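# Pour the ball into the middle arm's gutter

## Task

Get the ball out of the gutter it starts in and into the gutter belonging to the middle arm (arm2), then leave arm2's gutter resting on its rest bar with the ball inside. The box must not be shifted, raised, rotated or tipped beyond a slight amount, or the task fails. Pouring the ball from one gutter into another is allowed. A gutter only retains the ball while its open end sits higher than the other end; if its handle is held vertical, the ball rolls out.

## Robot and tools

Setup: three identical i2rt Big YAM arms, arm1, arm2 (the middle one) and arm3. Each has six joints, a five-fingered right hand and a wrist camera. Room cameras: cam_end_1, cam_end_2, cam_gap_1, cam_gap_2, cam_side, cam_top. Wrist cameras: arm1_cam_wrist, arm2_cam_wrist, arm3_cam_wrist. Calibrated feet (scene frame, metres, quat wxyz), each foot facing along its own +x: arm1 (-1.710, -0.434, 0.951) q(0.996, 0, 0.002, 0.091); arm2 (-0.001, -0.119, 0.905) q(0.637, 0.003, -0.003, 0.771); arm3 (1.713, 0.432, 0.943) q(0.138, -0.004, -0.001, -0.990). Reach is about 1.07 m from the joint1 axis.

Frame: a single scene frame, origin on the floor, +z up. Hand poses are [x, y, z, qw, qx, qy, qz] in metres. The hand point lies 0.045 m ahead of the palm; its local +z runs along straightened fingers, +y points out of the palm, +x runs across the palm away from the thumb. Fingers extend 0.06-0.07 m past the point; a wrist bracket on the little-finger side reaches 0.10 m sideways and can collide. With joints 1, 5, 6 at 0 and the hand level and forward, the palm is down and the thumb on the left. Around joint6 = -1.3 the wrist camera is on top with an upright image.

Joints, absolute radians (tolerance for done in brackets): joint1_rad -2.879..2.879 (0.045), base yaw, positive counter-clockwise seen from above; joint2_rad 0..3.141 (0.14), shoulder, positive lifts then swings forward; joint3_rad 0..3.019 (0.09), elbow, positive opens; joint4_rad -1.692..1.57 (0.055), hand pitch, positive raises fingers; joint5_rad -1.57..1.57 (0.03), sideways swing, positive to the arm's right; joint6_rad -2.094..2.094 (0.035), roll, positive clockwise viewed from behind the hand.

Hand keys, each -1..1 absolute: hand_little, hand_ring, hand_middle, hand_index, hand_thumb_bend (+1 straight, -1 curled); hand_thumb_turn (+1 beside the palm, -1 opposite the fingers); hand_force_limit (setting, roughly 0 N at -1 to 10 N at +1, 15 N for the thumb motors); hand_speed (-0.96..1, setting; near zero at -1, full at +0.48 and above). At start force limit is 0 and speed -0.8 (slow: a finger takes about 3.6 s). A motor only starts when its target changes by at least 0.002; it halts on reaching the target or when its load hits the force limit, then locks. For a soft grip close at hand_speed -0.94 or below. To grip harder, raise the limit and send a target more closed than the reading. Thumb fully in front lets the hand wrap objects 0.035-0.065 m thick; handles down to about 0.025 m.

Tool move: optional keys arm1, arm2, arm3, cameras. Each arm key is its own object; an omitted arm receives nothing new and its output appears under 'as last shown' marked 'not commanded'. Inside an arm object: 'joints' (dict of absolute targets by name), and/or 'target' (a single list of 7 numbers: an absolute hand pose in the scene frame, reached along a straight line starting from the current hand_target), 'speed' (0.002..0.5 m/s, default 0.25, only valid with target; rotation capped at twice it in rad/s), 'min_time_s' (0.1..8 s, a minimum duration for that arm's joint motions). If 'target' is used, 'joints' may only contain hand keys. Hand paths last 0.5-10 s and all arms' paths finish together; one action is at most 15 s. The path is clipped each step to 100 mm / 20 degrees from the measured hand, it ignores obstacles and other arms, and the hand often lands a centimetre or more off. Unknown keys make the call invalid; out-of-range values get it refused, and after a refusal the remaining move/wait/finished_scene calls of that reply are skipped. 'cameras' is a list of names or ["all"]; [] means none. A move with no arm returns full state and all images.

Results: the 'move' line gives per arm 'done' or its worst status. joint_status / hand_status words: off_target (stopped short, may still push), time_out (joint keeps a nearby target and keeps pushing; resend its reported position to relax), not_followed (a safety check withheld it; 'joint command not followed' or 'pose unreachable'). on_its_own lists uncommanded behaviour; 'held at' is a target, not a reading. hand is the hand pose, hand_target the pose the drives aim for. hand_stopped_by gives six words for little, ring, middle, index, thumb_bend, thumb_turn: moving, target, force, stalled, fault. *_load_n are fingertip loads in N, positive when pushed open; a lost grip shows as load near 0. Joint velocities 'within noise' means the arm is still. Joint torques are noisy, offset, and entries 3 and 4 wrap at ±28 N m. MOTOR HOT appears at 85 °C; at 100 °C the arm goes limp for 30-60 s (OVER-TEMPERATURE FAULT, keys read limit_stop_at_motor_heat; resend targets afterwards).

wait: seconds 0..10, plus optional cameras; commands nothing. zoom_image: camera plus region [x0, y0, x1, y1] in pixels of its latest image, top-left origin, at most 504 each way. show_instructions: no arguments, shows reference pages. finished_scene: optional scene (1); final, and the goal must hold with no robot help.

Avoid: arms pressing on each other, including a hand closing on another arm's fingers (ends the scene); hard impacts; moving the box; knocking things out of the work area; dropping the ball or gutters from height; long pushing against obstacles or stretched holds that overheat motors; heavy or swung loads on fingers. A loose object may occasionally get a brief push from outside.

Each tool is called after ">>>" as name([rows], argument=value, ...), one row to a line, values as JSON.

Reference images:

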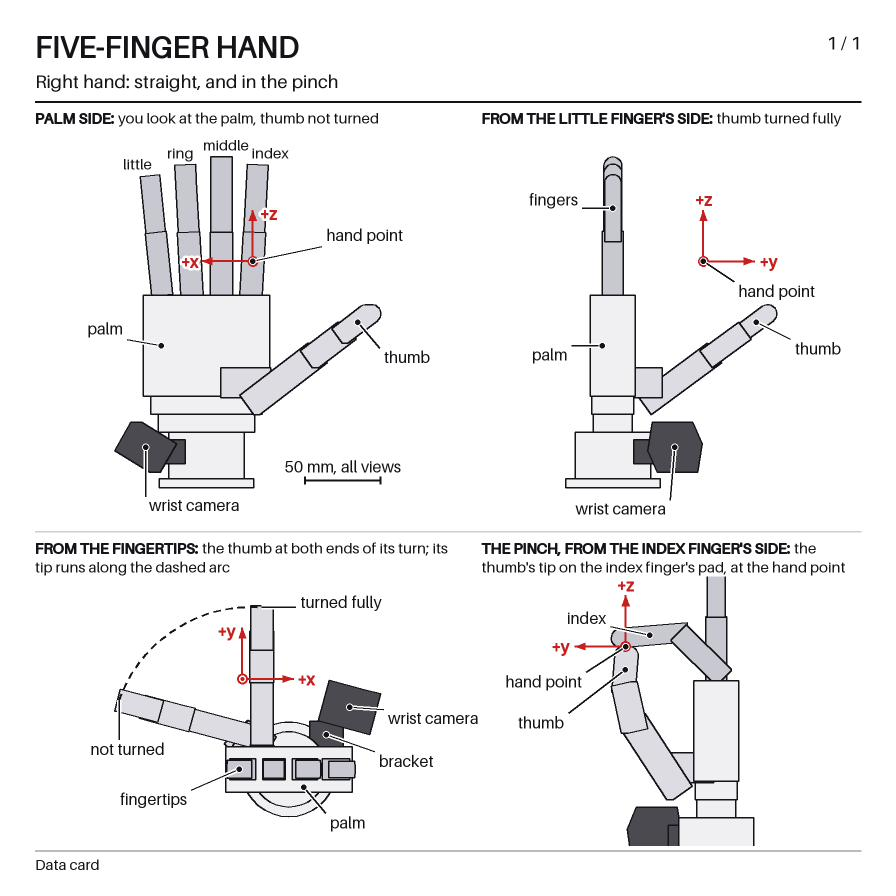

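## Session

>>> move()

Scene clock: 0.00 s.
Joint torques (N m): no reading
Heat: arm1: hottest joint3_rad 35 °C; arm2: hottest joint1_rad 33 °C; arm3: hottest joint2_rad 38 °C.
Joint velocities: within noise
arm1.joint_positions: joint1_rad=+0.306 joint2_rad=+0.595 joint3_rad=+1.346 joint4_rad=-1.450 joint5_rad=+0.098 joint6_rad=-1.188 hand_little=+1.000 hand_ring=+1.000 hand_middle=+1.000 hand_index=+1.000 hand_thumb_turn=+1.000 hand_thumb_bend=+1.000 hand_force_limit=+0.000 hand_speed=-0.800
arm1.joint_status: not commanded
arm1.hand_stopped_by: target,target,target,target,target,target
arm1.little_load_n: 0.0
arm1.ring_load_n: 0.0
arm1.middle_load_n: 0.0
arm1.index_load_n: 0.0
arm1.thumb_bend_load_n: 0.0
arm1.thumb_turn_load_n: 0.0
arm1.hand: x=-1.5074 y=-0.3990 z=+1.4019 quat_wxyz=(-0.138, +0.906, +0.027, +0.399) (m; scene frame)
arm1.hand_target: x=-1.5071 y=-0.3988 z=+1.4142 quat_wxyz=(-0.144, +0.899, +0.026, +0.412) (m; scene frame)
arm1.hand_status: not commanded
arm2.joint_positions: joint1_rad=+0.578 joint2_rad=+0.615 joint3_rad=+1.543 joint4_rad=-1.243 joint5_rad=+0.001 joint6_rad=-1.193 hand_little=+1.000 hand_ring=+1.000 hand_middle=+1.000 hand_index=+1.000 hand_thumb_turn=+1.000 hand_thumb_bend=+1.000 hand_force_limit=+0.000 hand_speed=-0.800
arm2.joint_status: not commanded
arm2.hand_stopped_by: target,target,target,target,target,target
arm2.little_load_n: 0.0
arm2.ring_load_n: 0.0
arm2.middle_load_n: 0.0
arm2.index_load_n: 0.0
arm2.thumb_bend_load_n: 0.0
arm2.thumb_turn_load_n: 0.0
arm2.hand: x=-0.1202 y=+0.0657 z=+1.4852 quat_wxyz=(-0.576, +0.449, +0.671, +0.128) (m; scene frame)
arm2.hand_target: x=-0.1182 y=+0.0635 z=+1.4928 quat_wxyz=(-0.584, +0.446, +0.666, +0.129) (m; scene frame)
arm2.hand_status: not commanded
arm3.joint_positions: joint1_rad=+0.598 joint2_rad=+0.644 joint3_rad=+1.330 joint4_rad=-1.515 joint5_rad=-0.012 joint6_rad=-1.573 hand_little=+1.000 hand_ring=+1.000 hand_middle=+1.000 hand_index=+1.000 hand_thumb_turn=+1.000 hand_thumb_bend=+1.000 hand_force_limit=+0.000 hand_speed=-0.800
arm3.joint_status: not commanded
arm3.hand_stopped_by: target,target,target,target,target,target
arm3.little_load_n: 0.0
arm3.ring_load_n: 0.0
arm3.middle_load_n: 0.0
arm3.index_load_n: 0.0
arm3.thumb_bend_load_n: 0.0
arm3.thumb_turn_load_n: 0.0
arm3.hand: x=+1.5339 y=+0.3062 z=+1.3804 quat_wxyz=(+0.330, +0.398, -0.841, +0.158) (m; scene frame)
arm3.hand_target: x=+1.5337 y=+0.3059 z=+1.3922 quat_wxyz=(+0.342, +0.395, -0.836, +0.164) (m; scene frame)
arm3.hand_status: not commanded
pictures: arm1_cam_wrist, arm2_cam_wrist, arm3_cam_wrist, cam_end_1, cam_end_2, cam_gap_1, cam_gap_2, cam_side, cam_top
Images, in order (width x height): arm1_cam_wrist 672x504, arm2_cam_wrist 672x504, arm3_cam_wrist 672x504, cam_end_1 896x504, cam_end_2 896x504, cam_gap_1 896x504, cam_gap_2 896x504, cam_side 896x504, cam_top 896x504.

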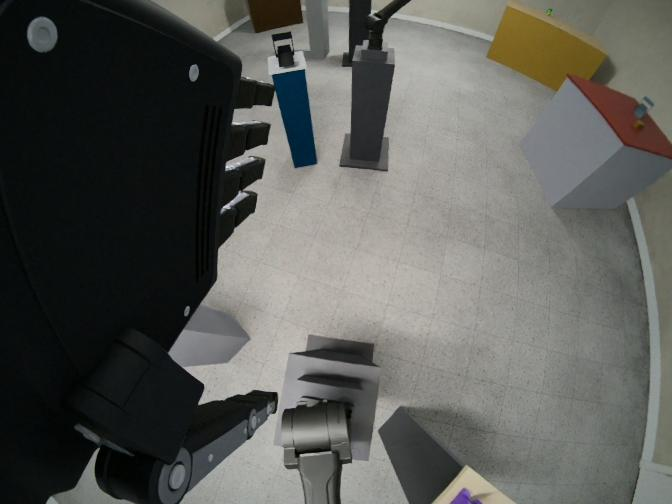

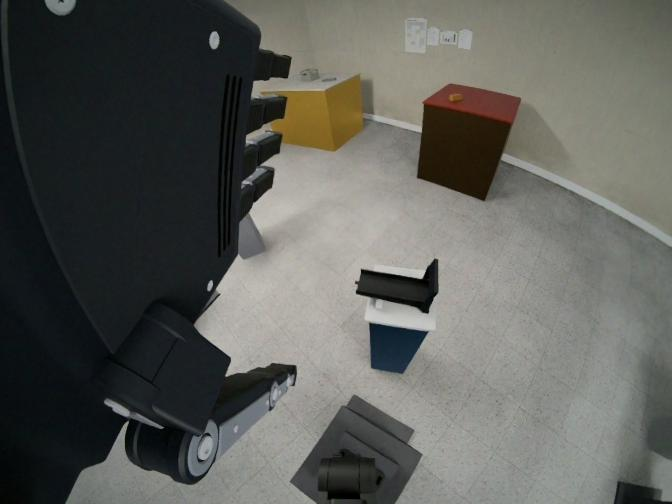

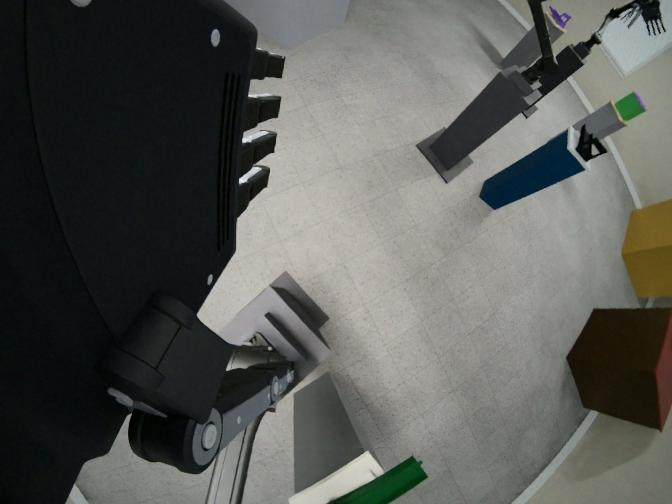

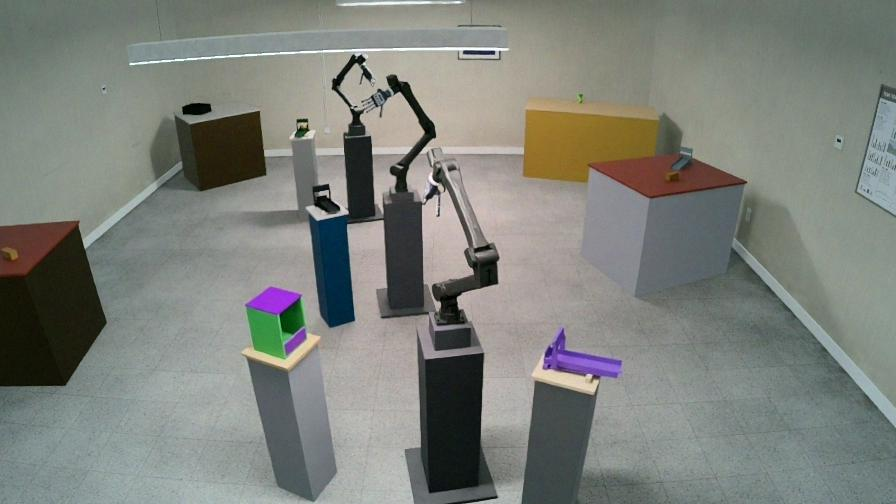

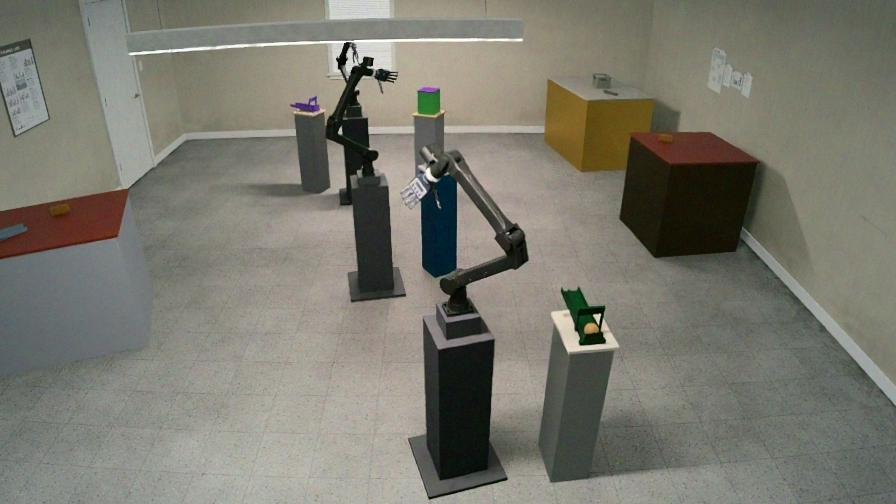

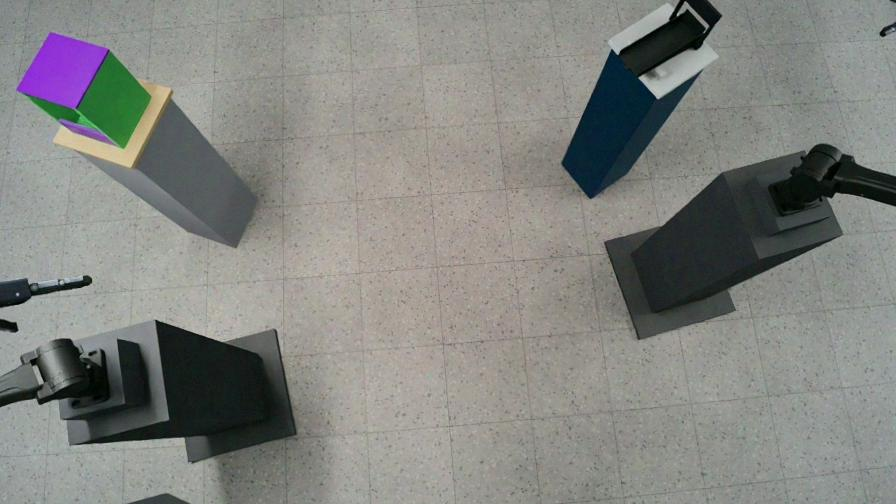

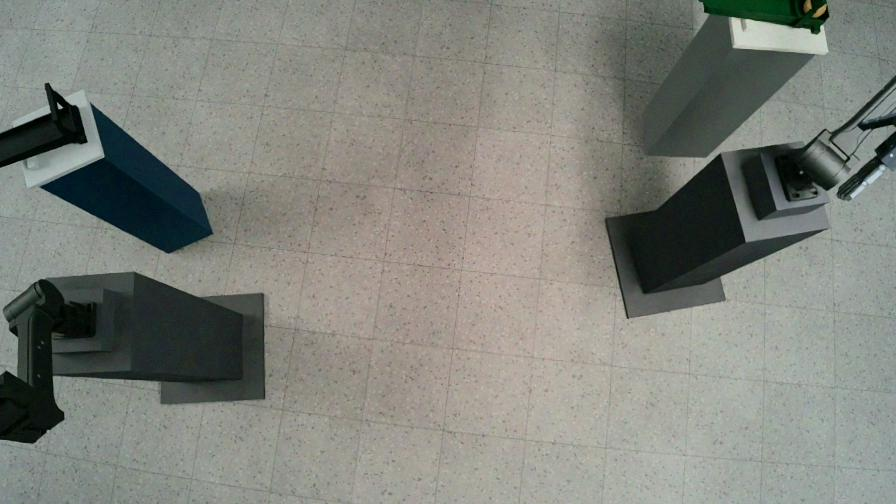

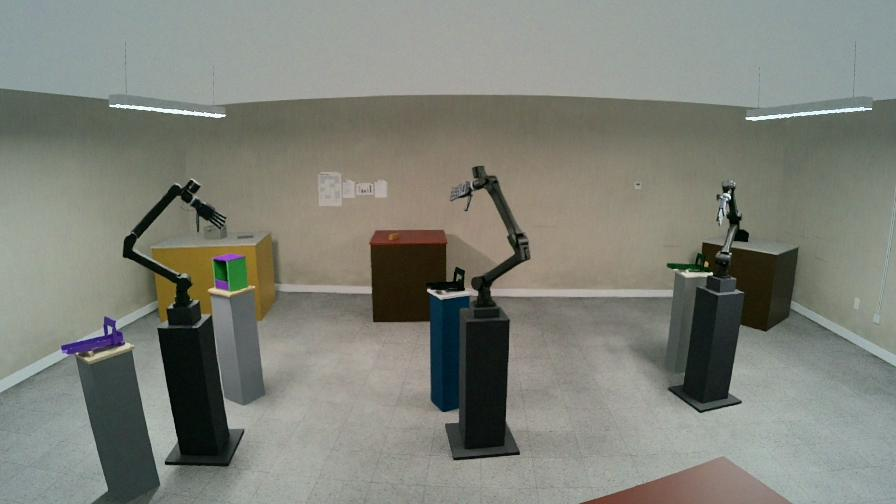

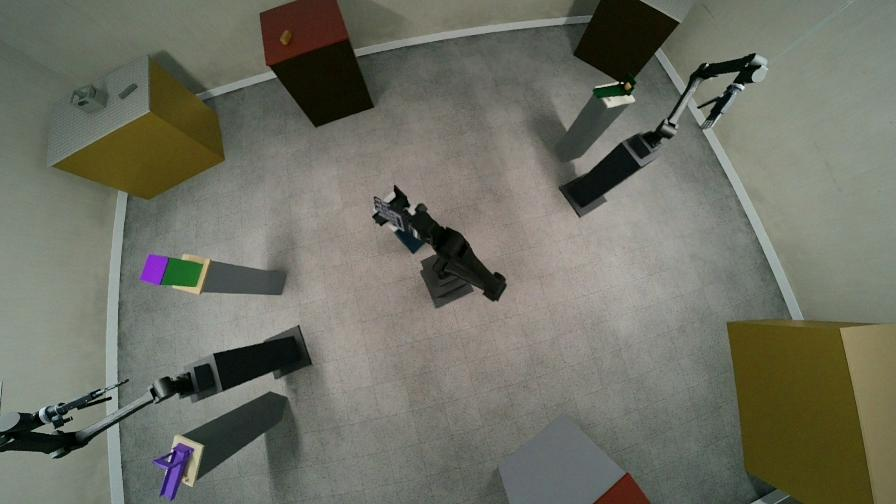

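>>> zoom_image(camera="cam_end_2", region=[520, 270, 640, 370])

>>> zoom_image(camera="cam_end_1", region=[520, 310, 640, 400])

>>> zoom_image(camera="cam_end_1", region=[230, 270, 340, 370])

>>> zoom_image(camera="cam_end_1", region=[290, 170, 370, 230])

>>> zoom_image(camera="arm2_cam_wrist", region=[330, 240, 470, 350])

>>> zoom_image(camera="cam_gap_2", region=[640, 0, 896, 120])

>>> zoom_image(camera="cam_gap_1", region=[560, 0, 760, 120])

Scaled by 4.200 from the camera's 896x504 image, which has a finer 1280x720 frame.

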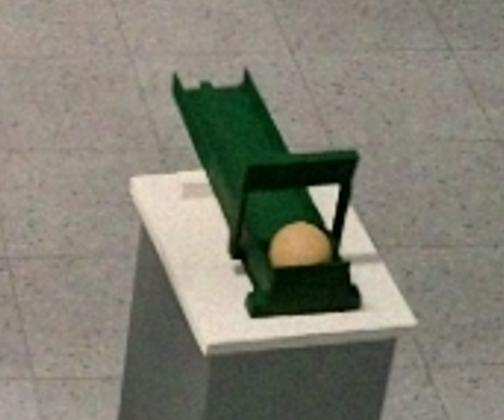

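Scaled by 4.200 from the camera's 896x504 image, which has a finer 1280x720 frame.

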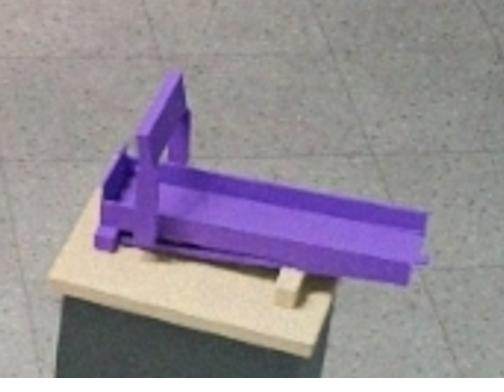

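Scaled by 4.582 from the camera's 896x504 image, which has a finer 1280x720 frame.

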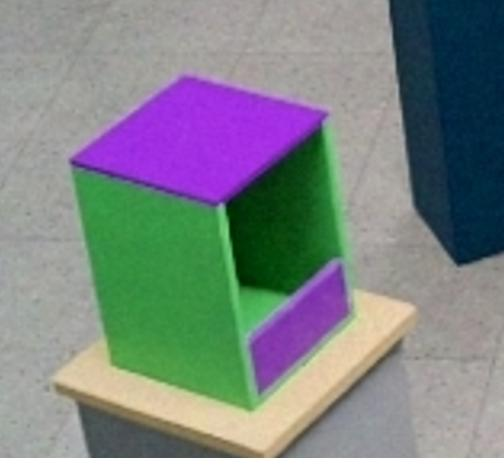

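Scaled by 6.300 from the camera's 896x504 image, which has a finer 1280x720 frame.

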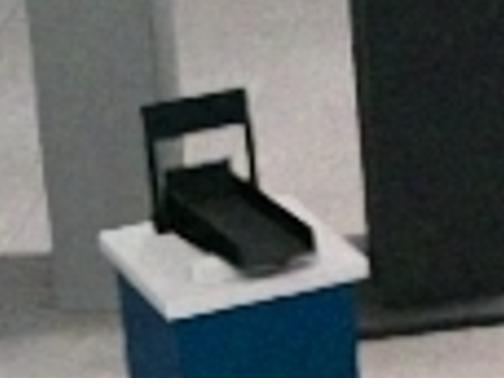

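Scaled by 3.600 from the camera's 672x504 image, which has a finer 960x720 frame.

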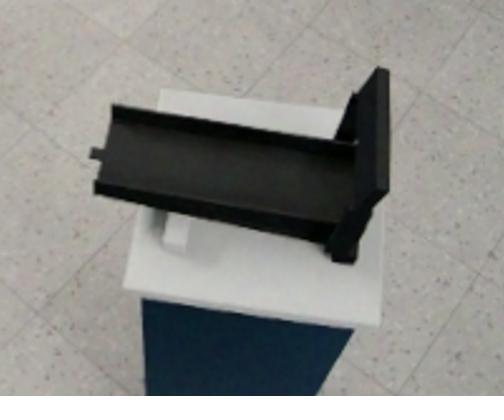

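Scaled by 1.969 from the camera's 896x504 image, which has a finer 1280x720 frame.

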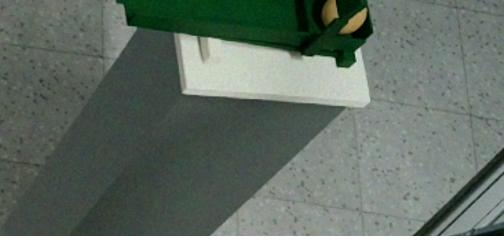

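Scaled by 2.520 from the camera's 896x504 image, which has a finer 1280x720 frame.

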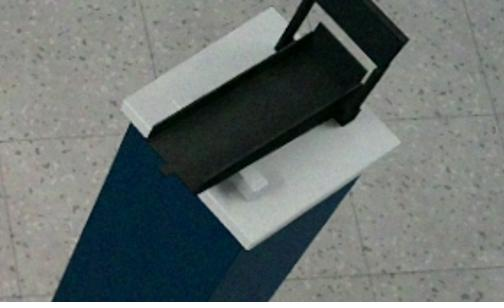

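>>> zoom_image(camera="cam_side", region=[50, 300, 170, 370])

>>> zoom_image(camera="cam_side", region=[400, 250, 520, 320])

>>> zoom_image(camera="cam_side", region=[640, 240, 760, 310])

>>> zoom_image(camera="cam_top", region=[570, 50, 690, 150])

>>> zoom_image(camera="arm3_cam_wrist", region=[270, 430, 440, 504])

Scaled by 4.200 from the camera's 896x504 image, which has a finer 1280x720 frame.

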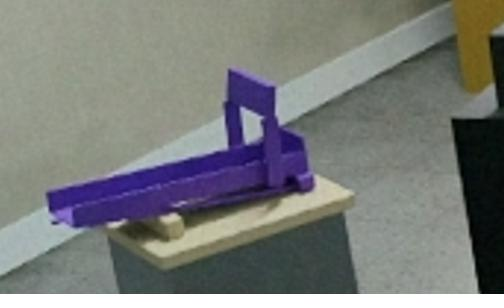

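Scaled by 4.200 from the camera's 896x504 image, which has a finer 1280x720 frame.

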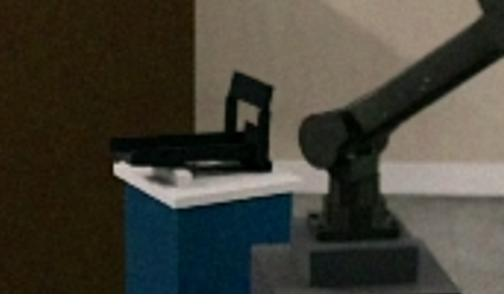

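Scaled by 4.200 from the camera's 896x504 image, which has a finer 1280x720 frame.

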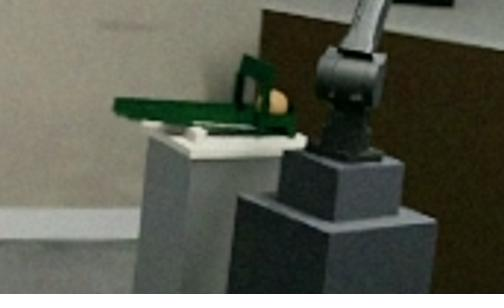

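Scaled by 4.200 from the camera's 896x504 image, which has a finer 1280x720 frame.

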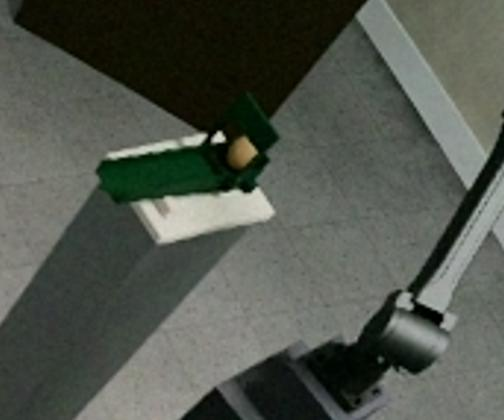

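Scaled by 2.965 from the camera's 672x504 image, which has a finer 960x720 frame.

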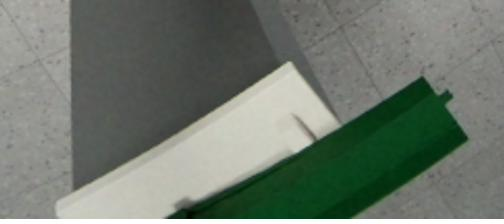

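>>> move(arm3={"joints":{"joint1_rad":-1.0},"min_time_s":3}, arm2={"joints":{"joint1_rad":0.35,"joint4_rad":-1.4},"min_time_s":2}, cameras=["arm2_cam_wrist","arm3_cam_wrist","cam_side"])

Scene clock: 4.90 s.
Joint torques (N m): arm1=[-0.21 2.78 9.09 1.37 -0.01 0.02] | arm2=[-0.15 2.96 6.83 1.62 0 -0.01] | arm3=[-4.01 2.84 8.84 1.55 0.04 -0.11]
Heat: arm1: hottest joint3_rad 36 °C; arm2: hottest joint1_rad 33 °C; arm3: hottest joint2_rad 38 °C.
move: arm2 done; arm3 done
Joint velocities: within noise
arm1: as last shown
arm2.joint_positions: joint1_rad=+0.369 joint2_rad=+0.615 joint3_rad=+1.544 joint4_rad=-1.386 joint5_rad=+0.001 joint6_rad=-1.193 hand_little=+1.000 hand_ring=+1.000 hand_middle=+1.000 hand_index=+1.000 hand_thumb_turn=+1.000 hand_thumb_bend=+1.000 hand_force_limit=+0.000 hand_speed=-0.800
arm2.joint_status: all done
arm2.hand_stopped_by: target,target,target,target,target,target
arm2.little_load_n: 0.0
arm2.ring_load_n: 0.0
arm2.middle_load_n: 0.0
arm2.index_load_n: 0.0
arm2.thumb_bend_load_n: 0.0
arm2.thumb_turn_load_n: 0.0
arm2.hand: x=-0.0669 y=+0.0684 z=+1.4529 quat_wxyz=(-0.505, +0.542, +0.651, +0.168) (m; scene frame)
arm2.hand_target: x=-0.0623 y=+0.0648 z=+1.4564 quat_wxyz=(-0.505, +0.545, +0.648, +0.171) (m; scene frame)
arm2.hand_status: not commanded
arm3.joint_positions: joint1_rad=-0.993 joint2_rad=+0.644 joint3_rad=+1.330 joint4_rad=-1.515 joint5_rad=-0.013 joint6_rad=-1.573 hand_little=+1.000 hand_ring=+1.000 hand_middle=+1.000 hand_index=+1.000 hand_thumb_turn=+1.000 hand_thumb_bend=+1.000 hand_force_limit=+0.000 hand_speed=-0.800
arm3.joint_status: all done
arm3.hand_stopped_by: target,target,target,target,target,target
arm3.little_load_n: 0.0
arm3.ring_load_n: 0.0
arm3.middle_load_n: 0.0
arm3.index_load_n: 0.0
arm3.thumb_bend_load_n: 0.0
arm3.thumb_turn_load_n: 0.0
arm3.hand: x=+1.5927 y=+0.6182 z=+1.3788 quat_wxyz=(+0.344, -0.325, -0.873, -0.119) (m; scene frame)
arm3.hand_target: x=+1.5936 y=+0.6194 z=+1.3906 quat_wxyz=(+0.357, -0.326, -0.867, -0.125) (m; scene frame)
arm3.hand_status: not commanded
pictures: arm2_cam_wrist, arm3_cam_wrist, cam_side
Images, in order (width x height): arm2_cam_wrist 672x504, arm3_cam_wrist 672x504, cam_side 896x504.

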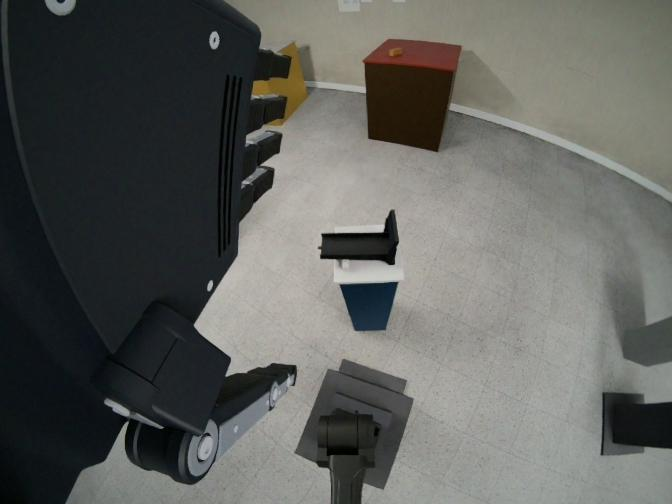

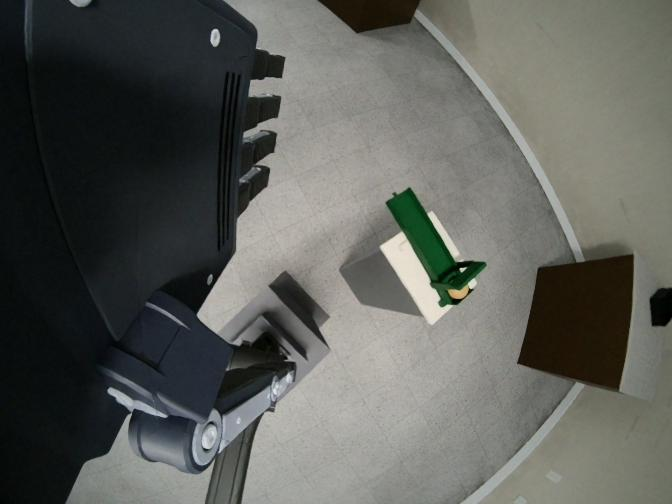

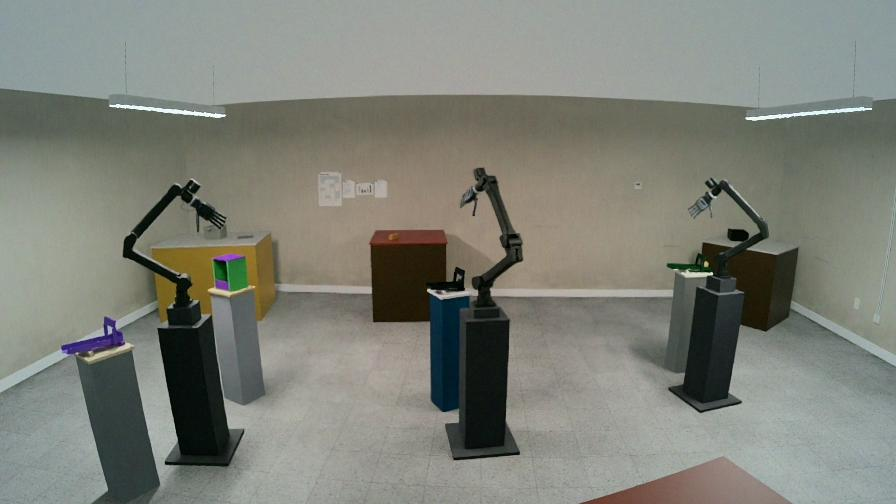

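>>> move(arm3={"joints":{"joint1_rad":-1.25,"joint2_rad":1.1,"joint3_rad":1.5,"joint4_rad":-1.55},"min_time_s":3}, arm2={"joints":{"joint1_rad":0.2,"joint2_rad":0.9,"joint3_rad":1.5,"joint4_rad":-1.55},"min_time_s":3}, cameras=["arm2_cam_wrist","arm3_cam_wrist","cam_side"])

Scene clock: 10.20 s.
Joint torques (N m): arm1=[-0.32 2.9 9.05 1.37 -0.02 0.03] | arm2=[-0.15 -1.9 6.41 1.16 0.01 -0.01] | arm3=[-3.49 -4.54 12.25 0.29 0.04 -0.11]
Heat: arm1: hottest joint3_rad 37 °C; arm2: hottest joint1_rad 33 °C; arm3: hottest joint2_rad 38 °C.
move: arm2 done; arm3 done
Joint velocities: within noise
arm1: as last shown
arm2.joint_positions: joint1_rad=+0.210 joint2_rad=+0.905 joint3_rad=+1.507 joint4_rad=-1.537 joint5_rad=+0.001 joint6_rad=-1.193 hand_little=+1.000 hand_ring=+1.000 hand_middle=+1.000 hand_index=+1.000 hand_thumb_turn=+1.000 hand_thumb_bend=+1.000 hand_force_limit=+0.000 hand_speed=-0.800
arm2.joint_status: all done
arm2.hand_stopped_by: target,target,target,target,target,target
arm2.little_load_n: 0.0
arm2.ring_load_n: 0.0
arm2.middle_load_n: 0.0
arm2.index_load_n: 0.0
arm2.thumb_bend_load_n: 0.0
arm2.thumb_turn_load_n: 0.0
arm2.hand: x=-0.0650 y=+0.1475 z=+1.3480 quat_wxyz=(-0.291, +0.663, +0.678, +0.124) (m; scene frame)
arm2.hand_target: x=-0.0616 y=+0.1465 z=+1.3414 quat_wxyz=(-0.279, +0.670, +0.677, +0.121) (m; scene frame)
arm2.hand_status: not commanded
arm3.joint_positions: joint1_rad=-1.236 joint2_rad=+1.105 joint3_rad=+1.441 joint4_rad=-1.537 joint5_rad=-0.013 joint6_rad=-1.573 hand_little=+1.000 hand_ring=+1.000 hand_middle=+1.000 hand_index=+1.000 hand_thumb_turn=+1.000 hand_thumb_bend=+1.000 hand_force_limit=+0.000 hand_speed=-0.800
arm3.joint_status: all done
arm3.hand_stopped_by: target,target,target,target,target,target
arm3.little_load_n: 0.0
arm3.ring_load_n: 0.0
arm3.middle_load_n: 0.0
arm3.index_load_n: 0.0
arm3.thumb_bend_load_n: 0.0
arm3.thumb_turn_load_n: 0.0
arm3.hand: x=+1.5677 y=+0.7462 z=+1.3069 quat_wxyz=(+0.169, -0.453, -0.872, -0.076) (m; scene frame)
arm3.hand_target: x=+1.5668 y=+0.7520 z=+1.3299 quat_wxyz=(+0.186, -0.454, -0.867, -0.086) (m; scene frame)
arm3.hand_status: not commanded
pictures: arm2_cam_wrist, arm3_cam_wrist, cam_side
Images, in order (width x height): arm2_cam_wrist 672x504, arm3_cam_wrist 672x504, cam_side 896x504.

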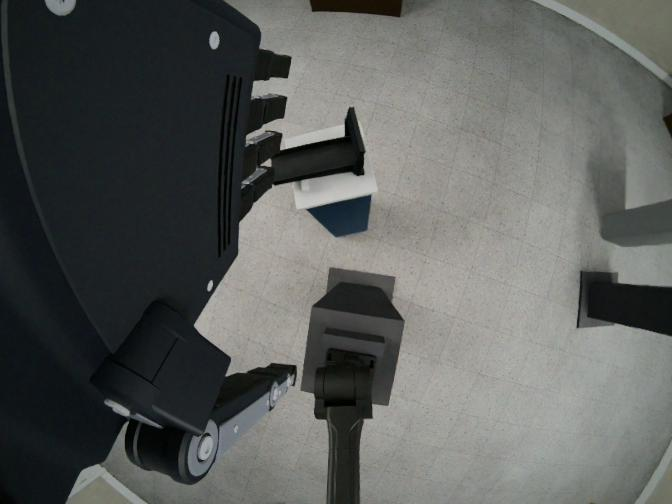

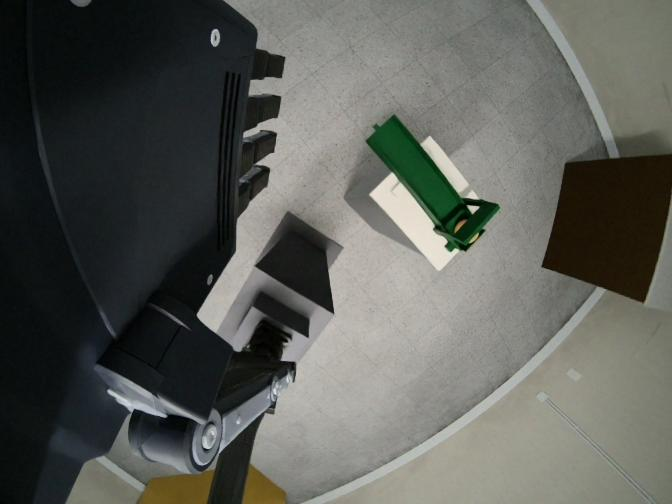

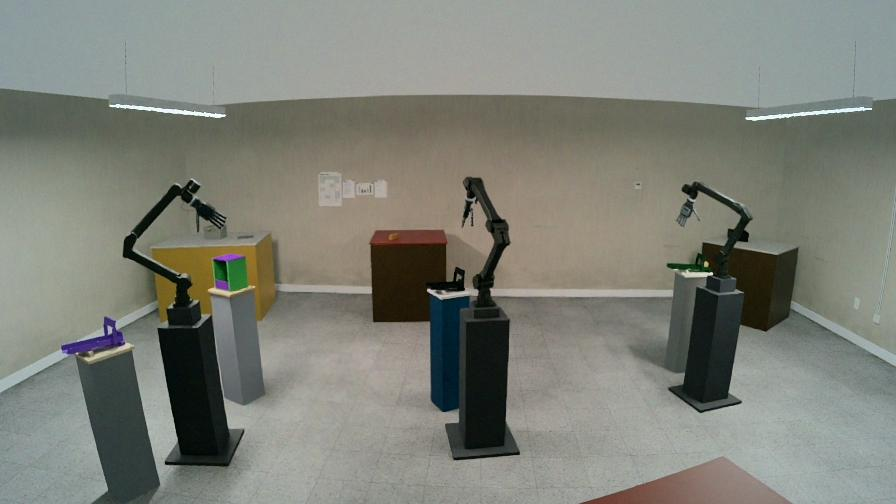

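>>> zoom_image(camera="arm3_cam_wrist", region=[340, 100, 520, 280])

>>> zoom_image(camera="arm2_cam_wrist", region=[250, 90, 400, 240])

Scaled by 2.800 from the camera's 672x504 image, which has a finer 960x720 frame.

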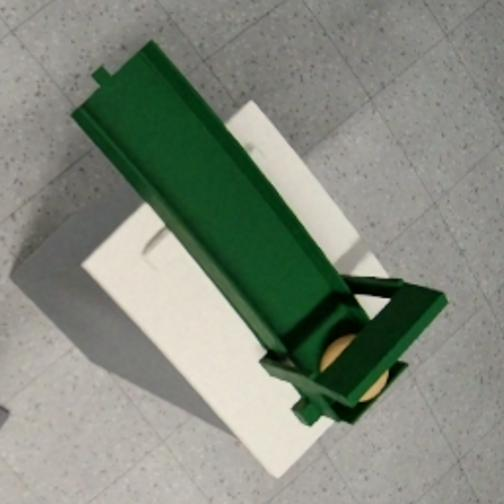

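Scaled by 3.360 from the camera's 672x504 image, which has a finer 960x720 frame.

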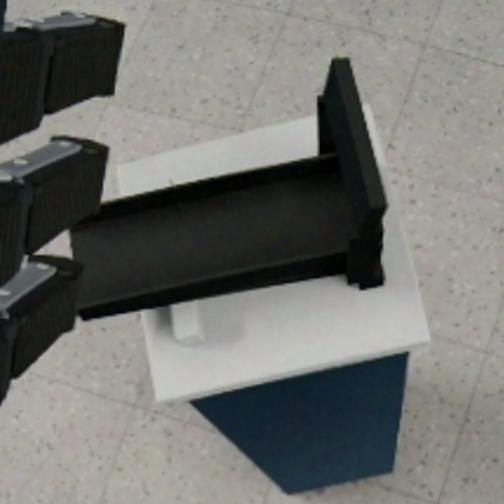

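>>> move(arm3={"target":[1.64,0.78,1.24,0.0,0.707,0.707,0.0],"speed":0.15}, cameras=["arm3_cam_wrist","cam_side","cam_end_2","cam_top","cam_gap_2"])

Scene clock: 14.33 s.
Joint torques (N m): arm1=[-0.44 2.78 9.02 1.37 -0.03 0.02] | arm2=[-0.21 -1.96 6.41 1.16 0.02 -0.01] | arm3=[-3.78 -8.76 12.19 -0.69 0.1 0.02]
Heat: arm1: hottest joint3_rad 38 °C; arm2: hottest joint1_rad 33 °C; arm3: hottest joint2_rad 38 °C.
move: arm3 off_target
Joint velocities: within noise
arm1, arm2: as last shown
arm1.middle_load_n: 0.5
arm3.joint_positions: joint1_rad=-1.503 joint2_rad=+1.384 joint3_rad=+1.462 joint4_rad=-1.689 joint5_rad=+0.003 joint6_rad=-1.237 hand_little=+1.000 hand_ring=+1.000 hand_middle=+1.000 hand_index=+1.000 hand_thumb_turn=+1.000 hand_thumb_bend=+1.000 hand_force_limit=+0.000 hand_speed=-0.800
arm3.joint_status: not commanded
arm3.hand_stopped_by: target,target,target,target,target,target
arm3.little_load_n: 0.0
arm3.ring_load_n: 0.0
arm3.middle_load_n: 0.0
arm3.index_load_n: 0.0
arm3.thumb_bend_load_n: 0.0
arm3.thumb_turn_load_n: -0.5
arm3.hand: x=+1.6458 y=+0.7687 z=+1.2220 quat_wxyz=(-0.017, -0.704, -0.710, +0.011) (m; scene frame)
arm3.hand_target: x=+1.6437 y=+0.7793 z=+1.2403 quat_wxyz=(+0.001, -0.710, -0.704, +0.001) (m; scene frame)
arm3.hand_status: off_target (0.022 m and 2.4 deg from the pose sent, 0.104 m and 40.9 deg at the start)
pictures: arm3_cam_wrist, cam_end_2, cam_gap_2, cam_side, cam_top
Images, in order (width x height): arm3_cam_wrist 672x504, cam_end_2 896x504, cam_gap_2 896x504, cam_side 896x504, cam_top 896x504.

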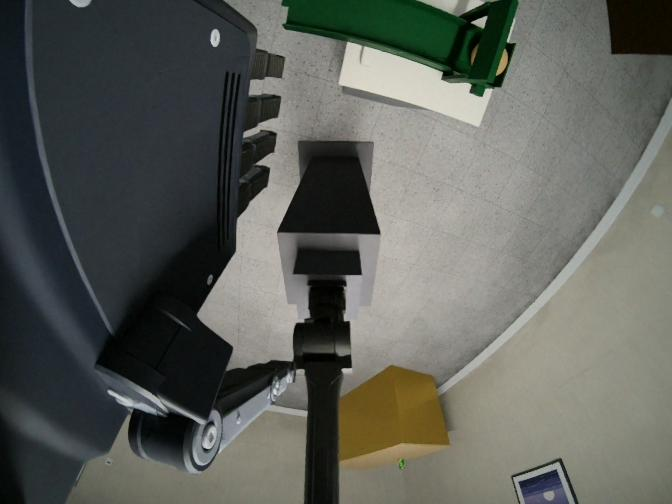

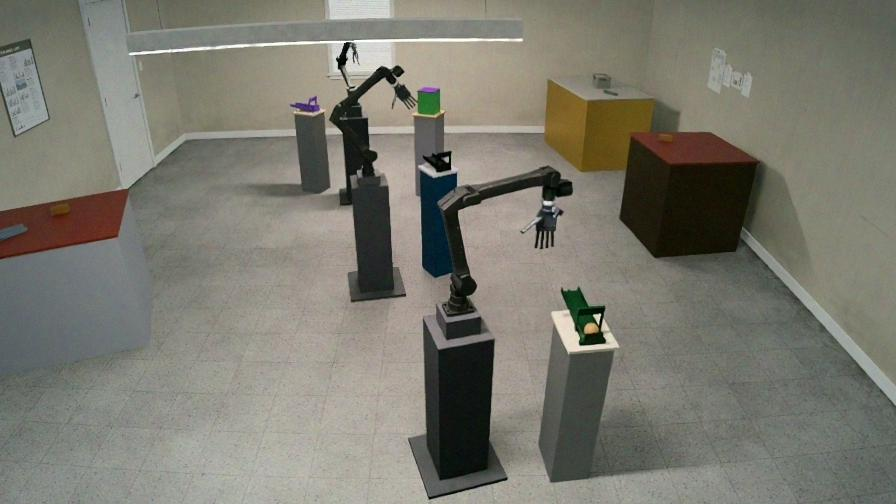

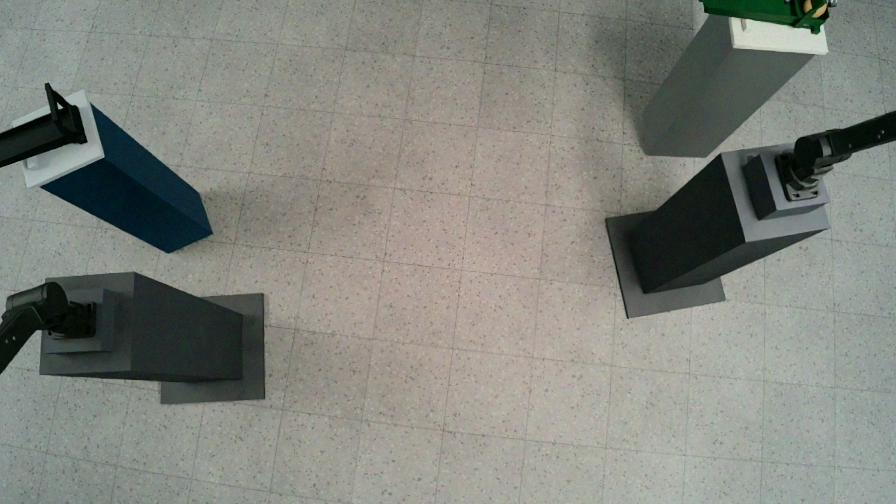

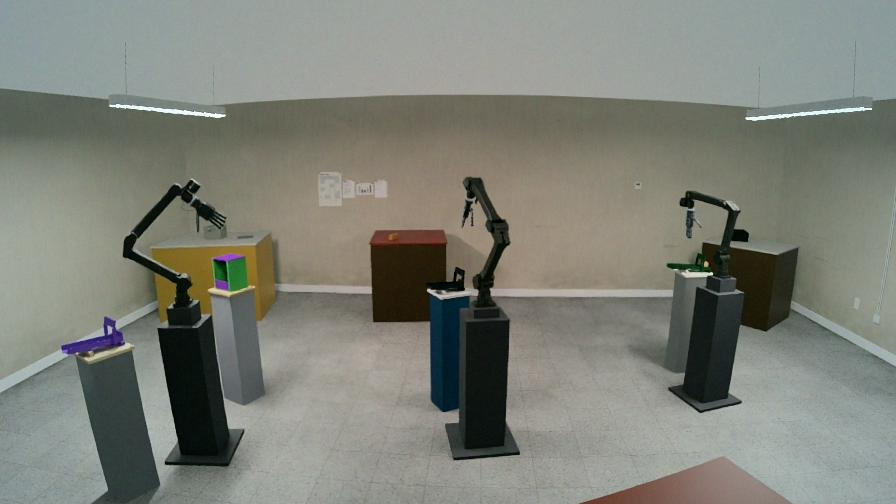

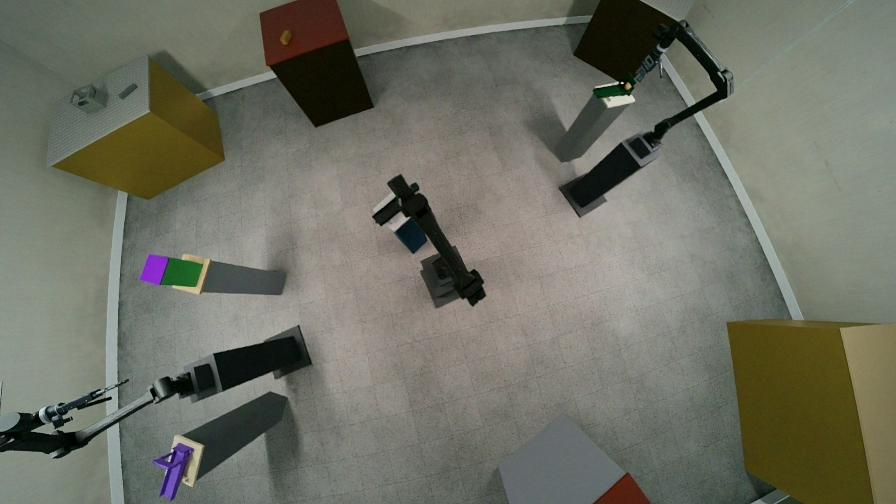

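>>> move(arm3={"target":[1.75,0.85,1.22,-0.183,0.683,0.683,0.183],"speed":0.15}, cameras=["arm3_cam_wrist","cam_end_2"])

Scene clock: 18.10 s.
Joint torques (N m): arm1=[-0.32 2.96 9.1 1.42 -0.02 0.03] | arm2=[-0.15 -1.96 6.41 1.17 0.01 -0.01] | arm3=[-2.84 -7.47 8.09 2.04 -0.11 -0.23]
Heat: arm1: hottest joint3_rad 39 °C; arm2: hottest joint1_rad 33 °C; arm3: hottest joint2_rad 38 °C.
move: arm3 done
Joint velocities: within noise
arm1, arm2: as last shown
arm1.middle_load_n: 0.0
arm3.joint_positions: joint1_rad=-1.766 joint2_rad=+1.161 joint3_rad=+1.206 joint4_rad=-1.121 joint5_rad=+0.047 joint6_rad=-1.494 hand_little=+1.000 hand_ring=+1.000 hand_middle=+1.000 hand_index=+1.000 hand_thumb_turn=+1.000 hand_thumb_bend=+1.000 hand_force_limit=+0.000 hand_speed=-0.800
arm3.joint_status: not commanded
arm3.hand_stopped_by: target,target,target,target,target,target
arm3.little_load_n: 0.0
arm3.ring_load_n: 0.0
arm3.middle_load_n: 0.0
arm3.index_load_n: 0.0
arm3.thumb_bend_load_n: 0.0
arm3.thumb_turn_load_n: 0.0
arm3.hand: x=+1.7487 y=+0.8467 z=+1.2133 quat_wxyz=(+0.173, -0.689, -0.682, -0.172) (m; scene frame)
arm3.hand_target: x=+1.7506 y=+0.8491 z=+1.2182 quat_wxyz=(+0.183, -0.684, -0.683, -0.182) (m; scene frame)
arm3.hand_status: done (0.008 m and 1.8 deg from the pose sent, 0.132 m and 32.3 deg at the start)
pictures: arm3_cam_wrist, cam_end_2
Images, in order (width x height): arm3_cam_wrist 672x504, cam_end_2 896x504.

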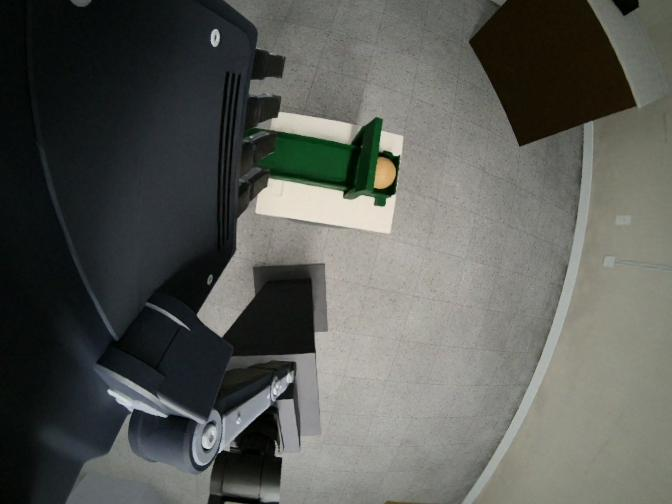

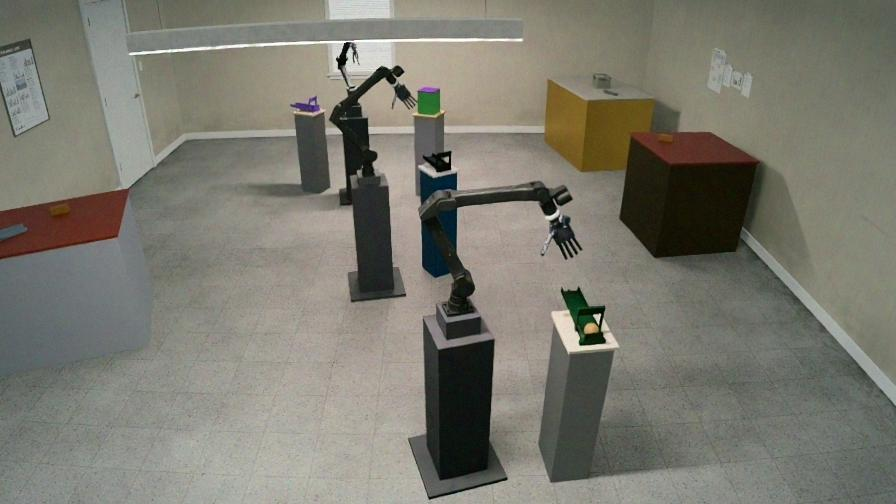

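>>> zoom_image(camera="arm3_cam_wrist", region=[240, 90, 420, 250])

Scaled by 2.800 from the camera's 672x504 image, which has a finer 960x720 frame.

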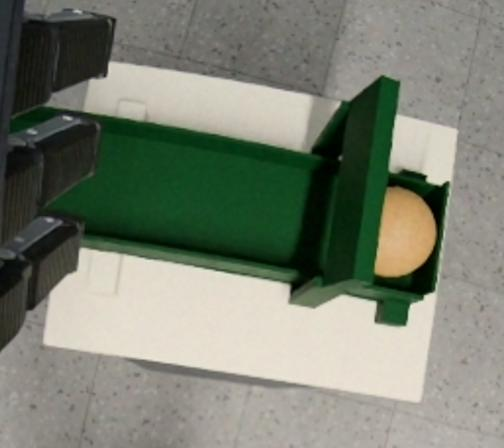

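>>> zoom_image(camera="cam_end_2", region=[520, 170, 640, 370])

Scaled by 2.520 from the camera's 896x504 image, which has a finer 1280x720 frame.

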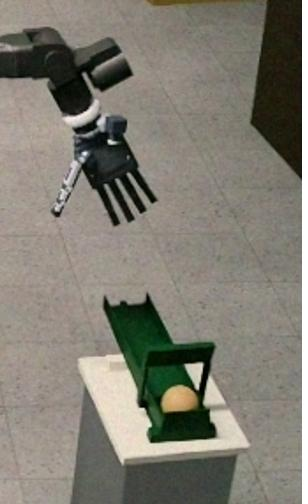

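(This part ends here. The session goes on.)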